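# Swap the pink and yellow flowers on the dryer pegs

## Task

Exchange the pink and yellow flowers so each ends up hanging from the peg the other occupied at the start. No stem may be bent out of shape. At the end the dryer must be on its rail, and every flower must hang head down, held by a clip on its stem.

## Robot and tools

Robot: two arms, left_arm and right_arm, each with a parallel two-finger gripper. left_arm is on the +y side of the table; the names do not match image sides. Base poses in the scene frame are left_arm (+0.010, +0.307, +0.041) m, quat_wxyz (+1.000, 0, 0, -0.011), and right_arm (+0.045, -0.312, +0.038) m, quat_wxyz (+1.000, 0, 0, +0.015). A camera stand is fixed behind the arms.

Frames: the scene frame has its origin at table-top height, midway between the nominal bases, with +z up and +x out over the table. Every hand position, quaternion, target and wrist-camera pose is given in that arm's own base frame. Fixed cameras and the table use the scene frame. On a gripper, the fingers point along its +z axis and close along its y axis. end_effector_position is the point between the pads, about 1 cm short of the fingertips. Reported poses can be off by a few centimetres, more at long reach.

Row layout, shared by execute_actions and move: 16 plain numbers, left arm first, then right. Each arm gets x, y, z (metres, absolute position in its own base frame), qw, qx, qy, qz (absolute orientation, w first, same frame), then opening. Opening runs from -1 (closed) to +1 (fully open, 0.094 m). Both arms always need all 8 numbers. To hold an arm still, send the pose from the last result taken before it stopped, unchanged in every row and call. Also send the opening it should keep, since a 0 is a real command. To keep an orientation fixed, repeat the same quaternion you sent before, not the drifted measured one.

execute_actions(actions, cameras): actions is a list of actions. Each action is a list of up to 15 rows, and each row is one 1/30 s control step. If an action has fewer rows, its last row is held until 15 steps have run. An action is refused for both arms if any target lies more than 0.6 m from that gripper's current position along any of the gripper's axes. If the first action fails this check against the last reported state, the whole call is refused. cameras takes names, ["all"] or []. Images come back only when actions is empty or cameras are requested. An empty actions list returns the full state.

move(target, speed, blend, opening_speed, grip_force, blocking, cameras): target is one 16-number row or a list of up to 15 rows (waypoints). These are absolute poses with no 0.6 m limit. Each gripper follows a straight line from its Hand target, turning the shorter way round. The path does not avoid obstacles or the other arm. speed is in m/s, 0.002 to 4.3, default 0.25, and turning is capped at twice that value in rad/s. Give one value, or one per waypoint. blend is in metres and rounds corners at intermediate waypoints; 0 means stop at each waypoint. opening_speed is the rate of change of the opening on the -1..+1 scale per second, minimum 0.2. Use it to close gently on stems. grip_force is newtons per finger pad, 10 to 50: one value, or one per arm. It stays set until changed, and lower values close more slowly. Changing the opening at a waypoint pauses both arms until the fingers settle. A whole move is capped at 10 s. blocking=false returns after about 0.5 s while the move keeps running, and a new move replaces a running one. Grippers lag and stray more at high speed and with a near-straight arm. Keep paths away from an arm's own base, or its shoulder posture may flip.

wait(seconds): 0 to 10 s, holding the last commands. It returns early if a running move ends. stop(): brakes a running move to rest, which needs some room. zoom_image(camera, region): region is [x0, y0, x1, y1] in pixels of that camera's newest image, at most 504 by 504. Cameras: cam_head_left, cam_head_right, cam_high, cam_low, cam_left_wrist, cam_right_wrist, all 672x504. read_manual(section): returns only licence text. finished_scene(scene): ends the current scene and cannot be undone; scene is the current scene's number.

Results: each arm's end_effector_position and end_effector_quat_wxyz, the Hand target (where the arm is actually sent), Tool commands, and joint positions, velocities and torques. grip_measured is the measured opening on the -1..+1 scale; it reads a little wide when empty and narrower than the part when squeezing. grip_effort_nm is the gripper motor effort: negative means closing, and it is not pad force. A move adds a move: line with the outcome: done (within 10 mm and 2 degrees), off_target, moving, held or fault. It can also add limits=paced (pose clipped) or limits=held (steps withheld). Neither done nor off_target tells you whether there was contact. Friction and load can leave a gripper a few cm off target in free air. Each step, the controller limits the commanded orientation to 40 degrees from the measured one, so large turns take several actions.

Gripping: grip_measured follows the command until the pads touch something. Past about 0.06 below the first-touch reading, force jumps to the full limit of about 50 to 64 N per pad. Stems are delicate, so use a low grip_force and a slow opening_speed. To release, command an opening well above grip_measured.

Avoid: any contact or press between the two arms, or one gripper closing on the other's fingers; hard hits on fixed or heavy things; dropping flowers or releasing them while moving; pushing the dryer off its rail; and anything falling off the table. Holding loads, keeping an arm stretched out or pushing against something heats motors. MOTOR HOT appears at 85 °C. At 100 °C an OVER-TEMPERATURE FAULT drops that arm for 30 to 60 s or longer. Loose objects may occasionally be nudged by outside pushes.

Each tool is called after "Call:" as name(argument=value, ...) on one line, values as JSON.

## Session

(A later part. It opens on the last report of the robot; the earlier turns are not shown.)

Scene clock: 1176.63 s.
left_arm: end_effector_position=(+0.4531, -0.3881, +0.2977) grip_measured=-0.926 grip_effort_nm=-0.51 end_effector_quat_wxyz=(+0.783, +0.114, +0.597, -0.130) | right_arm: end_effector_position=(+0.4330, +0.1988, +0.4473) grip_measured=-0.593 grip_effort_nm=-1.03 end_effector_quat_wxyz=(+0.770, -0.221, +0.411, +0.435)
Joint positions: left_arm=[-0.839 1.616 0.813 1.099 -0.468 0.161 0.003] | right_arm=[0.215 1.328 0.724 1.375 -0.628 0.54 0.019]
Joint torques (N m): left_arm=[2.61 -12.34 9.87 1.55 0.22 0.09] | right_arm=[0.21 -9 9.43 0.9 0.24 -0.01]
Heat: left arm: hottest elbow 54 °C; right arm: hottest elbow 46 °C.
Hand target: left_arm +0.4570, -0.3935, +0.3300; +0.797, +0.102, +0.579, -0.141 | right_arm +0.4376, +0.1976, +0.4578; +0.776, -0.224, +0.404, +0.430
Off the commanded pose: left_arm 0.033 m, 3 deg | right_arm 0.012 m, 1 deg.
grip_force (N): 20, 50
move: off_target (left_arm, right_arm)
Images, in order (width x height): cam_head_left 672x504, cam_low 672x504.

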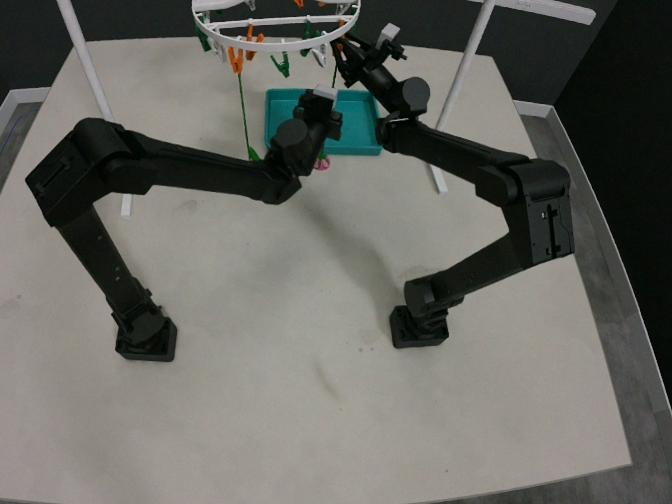

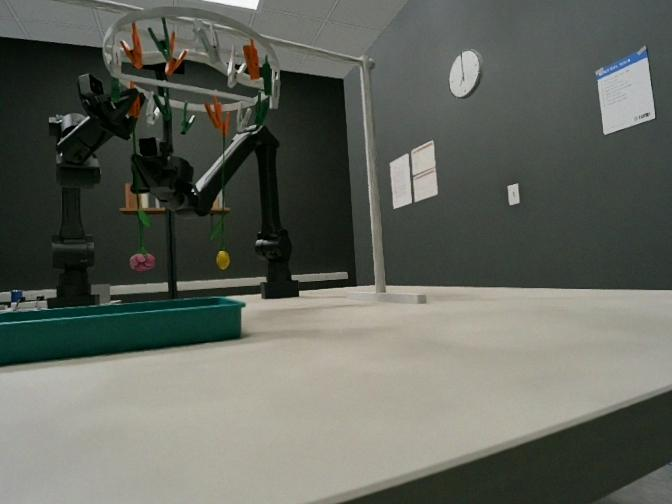

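Call:
move(target=[0.4583, -0.3948, 0.33, 0.79673, 0.10207, 0.57886, -0.14049, -1.0, 0.4379, 0.1977, 0.458, 0.7758, -0.22386, 0.40386, 0.43003, 0.1], speed=0.04, opening_speed=0.8, cameras=["cam_head_left", "cam_low", "cam_right_wrist", "cam_head_right"])

Call:
zoom_image(camera="cam_low", region=[115, 85, 165, 135])

Call:
zoom_image(camera="cam_head_right", region=[290, 30, 340, 80])

Scene clock: 1181.70 s.
left_arm: end_effector_position=(+0.4532, -0.3882, +0.2980) grip_measured=-0.926 grip_effort_nm=-0.51 end_effector_quat_wxyz=(+0.783, +0.114, +0.597, -0.130) | right_arm: end_effector_position=(+0.4329, +0.1989, +0.4473) grip_measured=+0.098 grip_effort_nm=0.07 end_effector_quat_wxyz=(+0.770, -0.221, +0.411, +0.435)
Joint positions: left_arm=[-0.839 1.615 0.813 1.099 -0.468 0.161 0.003] | right_arm=[0.215 1.328 0.724 1.375 -0.629 0.54 0.052]
Joint torques (N m): left_arm=[2.61 -12.34 9.85 1.48 0.22 0.09] | right_arm=[0.09 -9 9.47 0.9 0.26 -0.01]
Heat: left arm: hottest elbow 54 °C; right arm: hottest elbow 46 °C.
Hand target: left_arm +0.4570, -0.3935, +0.3299; +0.797, +0.102, +0.579, -0.140 | right_arm +0.4376, +0.1976, +0.4578; +0.776, -0.224, +0.404, +0.430
Off the commanded pose: left_arm 0.033 m, 3 deg | right_arm 0.012 m, 1 deg.
grip_force (N): 20, 50
move: off_target (left_arm, right_arm)
camera_calibration:
cam_right_wrist: T_world_to_cam=[[0.851502, -0.524316, -0.00609945, -0.262729], [0.0840529, 0.147967, -0.985414, 0.415278], [0.517571, 0.838569, 0.170065, -0.378096], [0, 0, 0, 1]] pos_world=[0.384501, 0.117859, 0.471919]
Images, in order (width x height): cam_head_left 672x504, cam_head_right 672x504, cam_low 672x504, cam_right_wrist 672x504.

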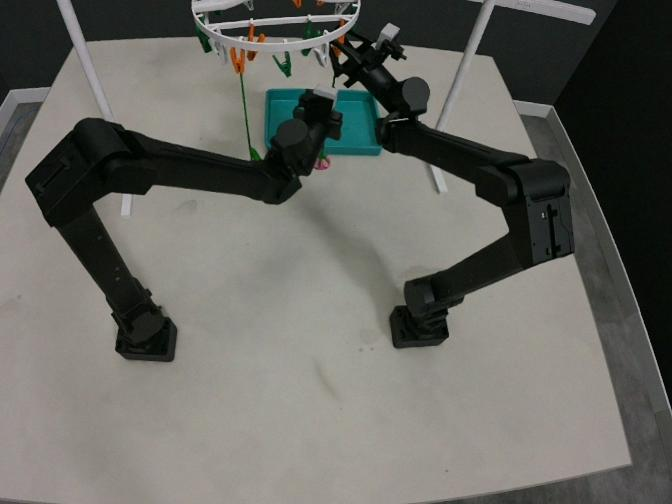

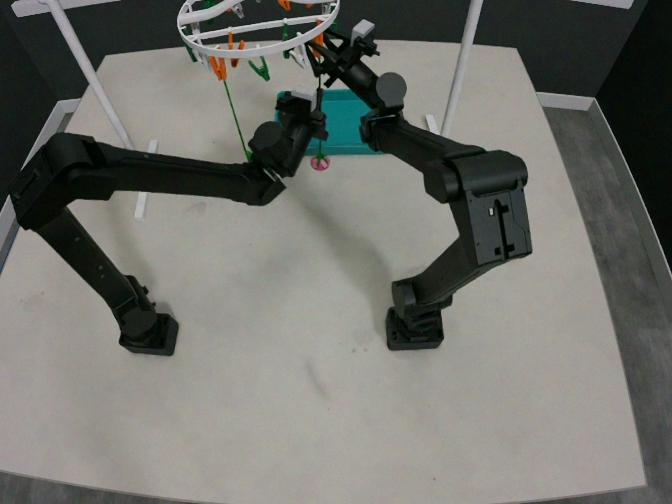

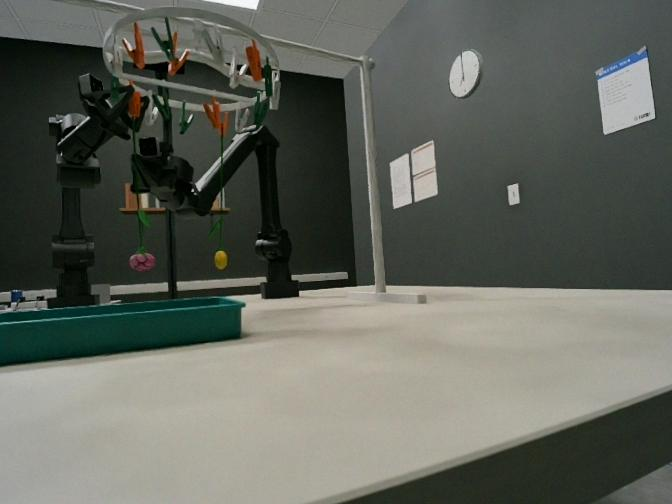

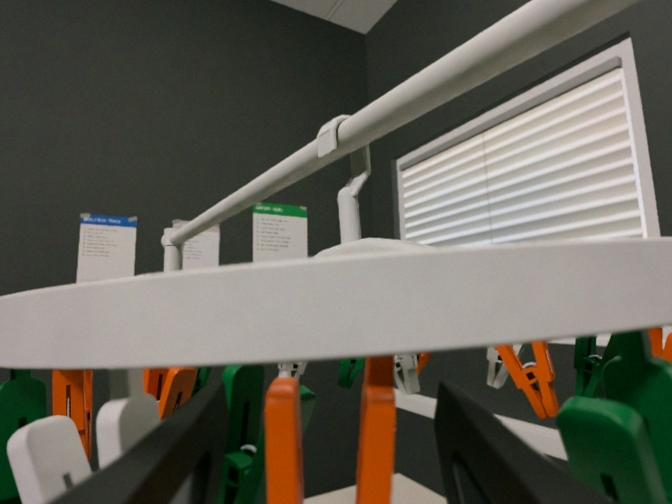

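Scaled by 10.080 from the camera's 672x504 image, which has a finer 960x720 frame.

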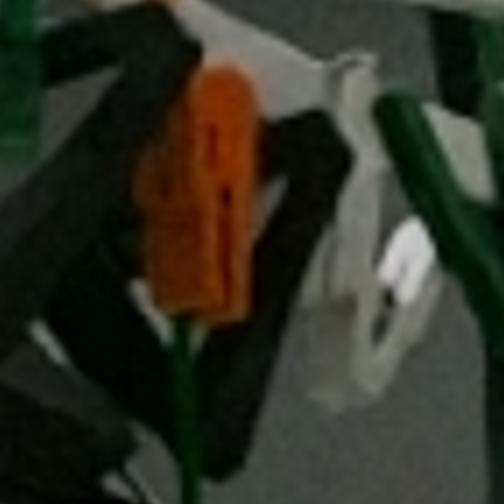

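Scaled by 10.080 from the camera's 672x504 image, which has a finer 960x720 frame.

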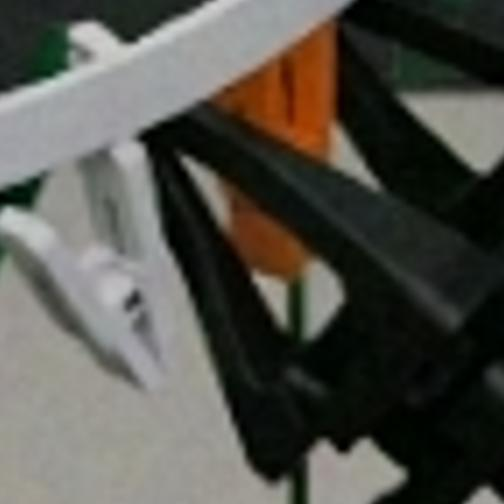

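Call:
move(target=[0.4583, -0.3948, 0.33, 0.79673, 0.10207, 0.57886, -0.14049, -0.6, 0.4379, 0.1977, 0.458, 0.7758, -0.22386, 0.40386, 0.43003, 0.2], speed=0.04, opening_speed=0.4, cameras=["cam_low", "cam_left_wrist"])

Call:
zoom_image(camera="cam_low", region=[105, 85, 175, 295])

Scene clock: 1185.50 s.
left_arm: end_effector_position=(+0.4532, -0.3882, +0.2980) grip_measured=-0.602 grip_effort_nm=0.05 end_effector_quat_wxyz=(+0.783, +0.114, +0.597, -0.130) | right_arm: end_effector_position=(+0.4329, +0.1989, +0.4472) grip_measured=+0.199 grip_effort_nm=0.08 end_effector_quat_wxyz=(+0.770, -0.221, +0.411, +0.435)
Joint positions: left_arm=[-0.839 1.615 0.813 1.099 -0.468 0.161 0.019] | right_arm=[0.215 1.328 0.724 1.375 -0.629 0.54 0.056]
Joint torques (N m): left_arm=[2.55 -12.28 9.87 1.48 0.22 0.09] | right_arm=[0.21 -8.88 9.44 0.91 0.25 0]
Heat: left arm: hottest elbow 55 °C; right arm: hottest elbow 46 °C.
Hand target: left_arm +0.4571, -0.3935, +0.3298; +0.797, +0.102, +0.579, -0.140 | right_arm +0.4376, +0.1976, +0.4578; +0.776, -0.224, +0.404, +0.430
Off the commanded pose: left_arm 0.033 m, 3 deg | right_arm 0.012 m, 1 deg.
grip_force (N): 20, 50
move: off_target (left_arm, right_arm)
camera_calibration:
cam_left_wrist: T_world_to_cam=[[-0.332086, -0.94261, -0.0347323, -0.20511], [-0.148402, 0.0885752, -0.984952, 0.432951], [0.931502, -0.321934, -0.169299, -0.404292], [0, 0, 0, 1]] pos_world=[0.372735, -0.361842, 0.350865]
Images, in order (width x height): cam_low 672x504, cam_left_wrist 672x504.

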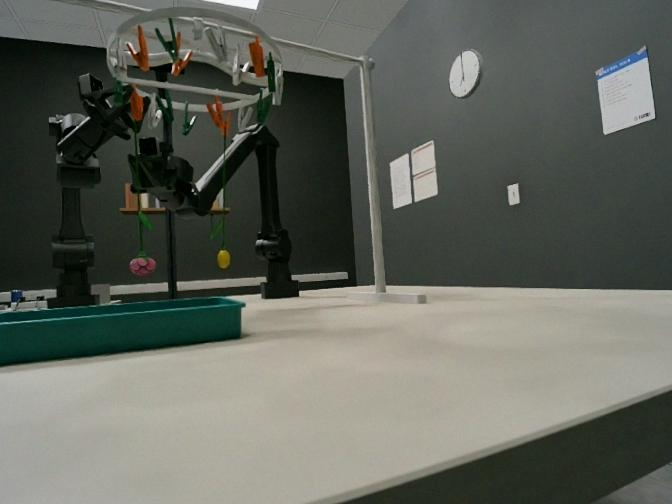

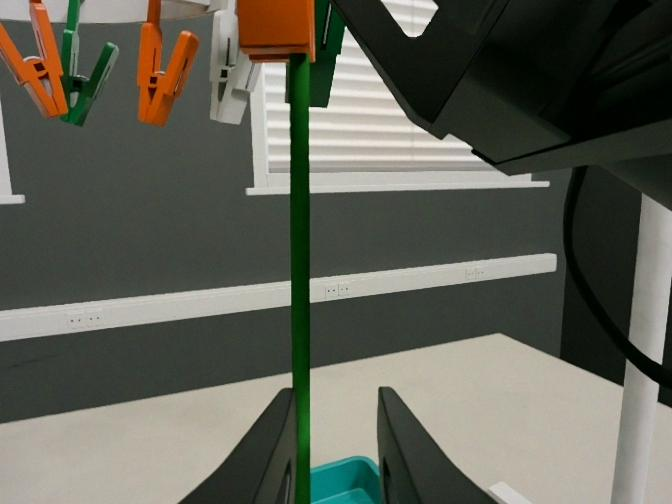

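Scaled by 2.400 from the camera's 672x504 image, which has a finer 960x720 frame.

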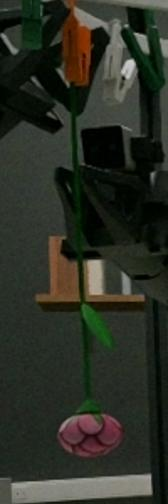

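Call:
move(target=[[0.4583, -0.3948, 0.33, 0.79673, 0.10207, 0.57886, -0.14049, 0.0, 0.4379, 0.1977, 0.458, 0.7758, -0.22386, 0.40386, 0.43003, 0.2], [0.35, -0.3555, 0.32, 0.79673, 0.10207, 0.57886, -0.14049, 0.0, 0.3935, 0.1317, 0.404, 0.7758, -0.22386, 0.40386, 0.43003, 0.2]], speed=0.1, cameras=["all"])

Call:
zoom_image(camera="cam_low", region=[100, 60, 270, 300])

Call:
zoom_image(camera="cam_head_left", region=[200, 0, 380, 200])

Scene clock: 1194.43 s.
left_arm: end_effector_position=(+0.3556, -0.3565, +0.3086) grip_measured=-0.002 grip_effort_nm=0.05 end_effector_quat_wxyz=(+0.789, +0.107, +0.589, -0.135) | right_arm: end_effector_position=(+0.3970, +0.1360, +0.4059) grip_measured=+0.199 grip_effort_nm=0.08 end_effector_quat_wxyz=(+0.773, -0.225, +0.422, +0.418)
Joint positions: left_arm=[-0.984 1.417 0.59 1.177 -0.605 0.216 0.047] | right_arm=[0.046 1.294 0.557 1.569 -0.744 0.646 0.056]
Joint torques (N m): left_arm=[1.9 -9.11 6.35 2.55 0.06 0.19] | right_arm=[0.09 -7.77 5.72 1.51 0.25 0.16]
Heat: left arm: hottest elbow 55 °C; right arm: hottest elbow 46 °C.
Hand target: left_arm +0.3501, -0.3554, +0.3199; +0.797, +0.102, +0.579, -0.141 | right_arm +0.3935, +0.1322, +0.4044; +0.772, -0.221, +0.423, +0.421
Off the commanded pose: left_arm 0.013 m, 2 deg | right_arm 0.006 m, 2 deg.
joint sent to its limit (right arm) — joint 4 (wrist pitch), upper limit. The joint targets still meet the commanded pose.
grip_force (N): 20, 50
move: off_target (left_arm)
camera_calibration:
cam_left_wrist: T_world_to_cam=[[-0.330796, -0.943431, -0.0226184, -0.211905], [-0.13183, 0.0699296, -0.988803, 0.414682], [0.934449, -0.32411, -0.147505, -0.309888], [0, 0, 0, 1]] pos_world=[0.274145, -0.329354, 0.359535]
cam_right_wrist: T_world_to_cam=[[0.835504, -0.549463, 0.00495456, -0.260086], [0.0843313, 0.119312, -0.989269, 0.392153], [0.542975, 0.826956, 0.146023, -0.298477], [0, 0, 0, 1]] pos_world=[0.346298, 0.0571309, 0.432818]

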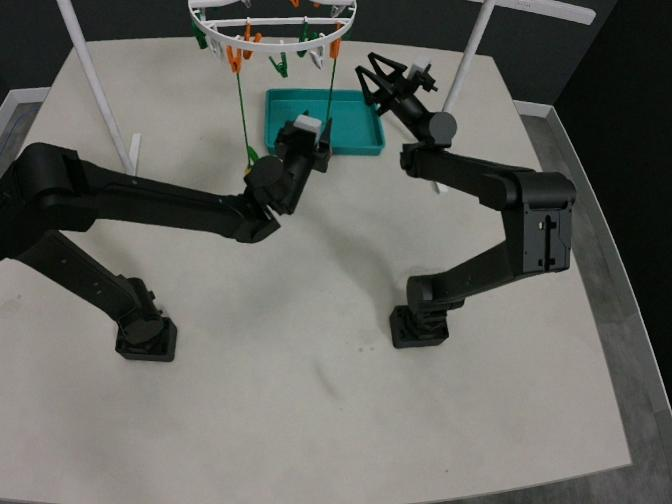

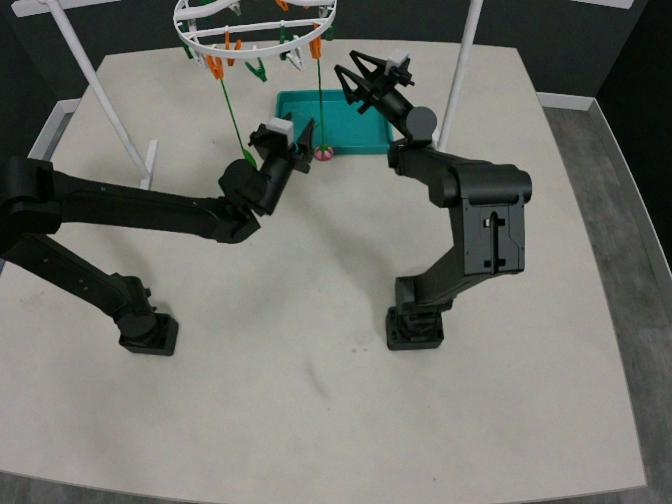

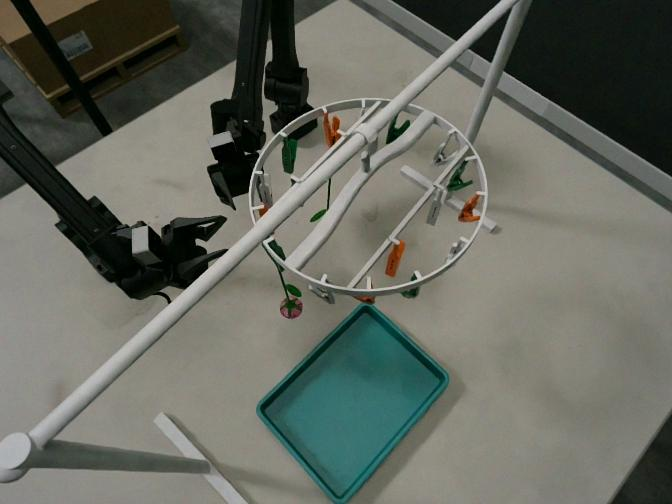

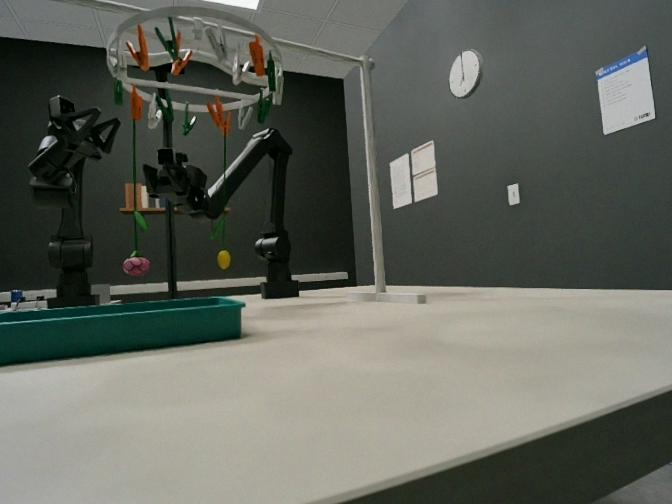

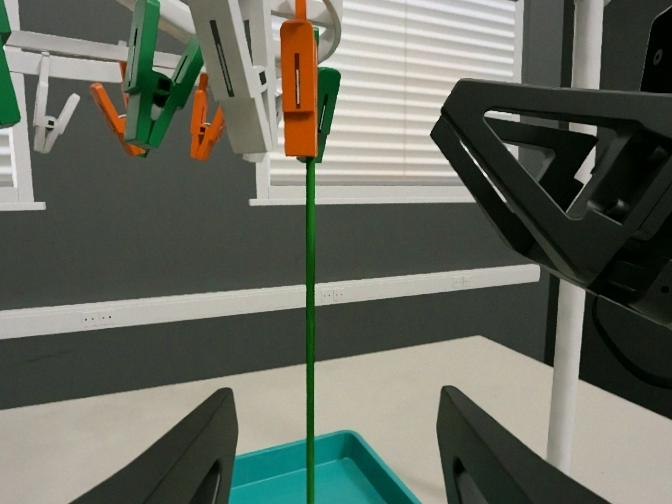

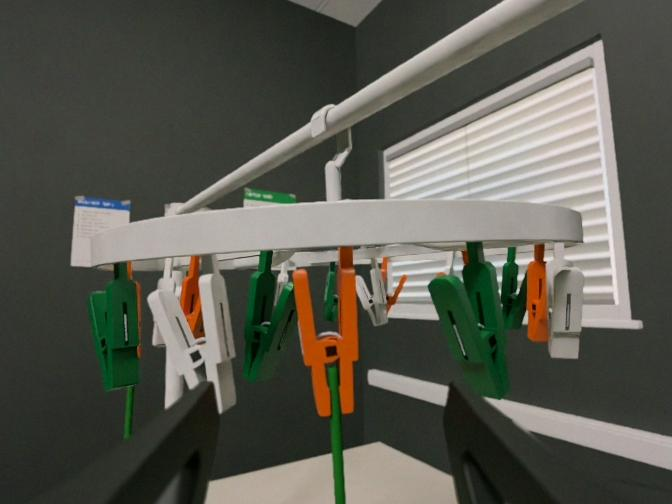

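Scaled by 2.100 from the camera's 672x504 image, which has a finer 960x720 frame.

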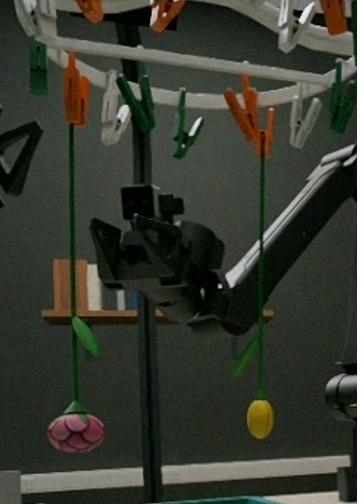

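Scaled by 2.520 from the camera's 672x504 image, which has a finer 960x720 frame.

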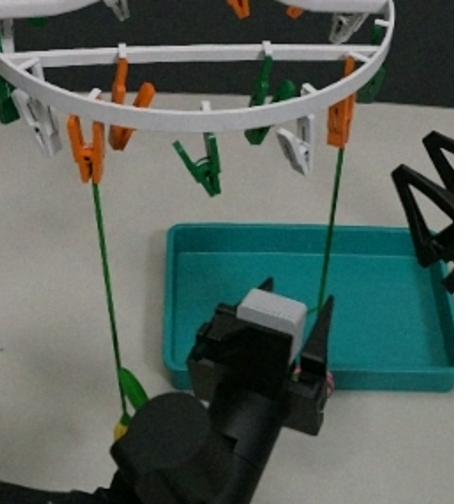

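Call:
finished_scene(scene=1)

The scene is finished: the task was done.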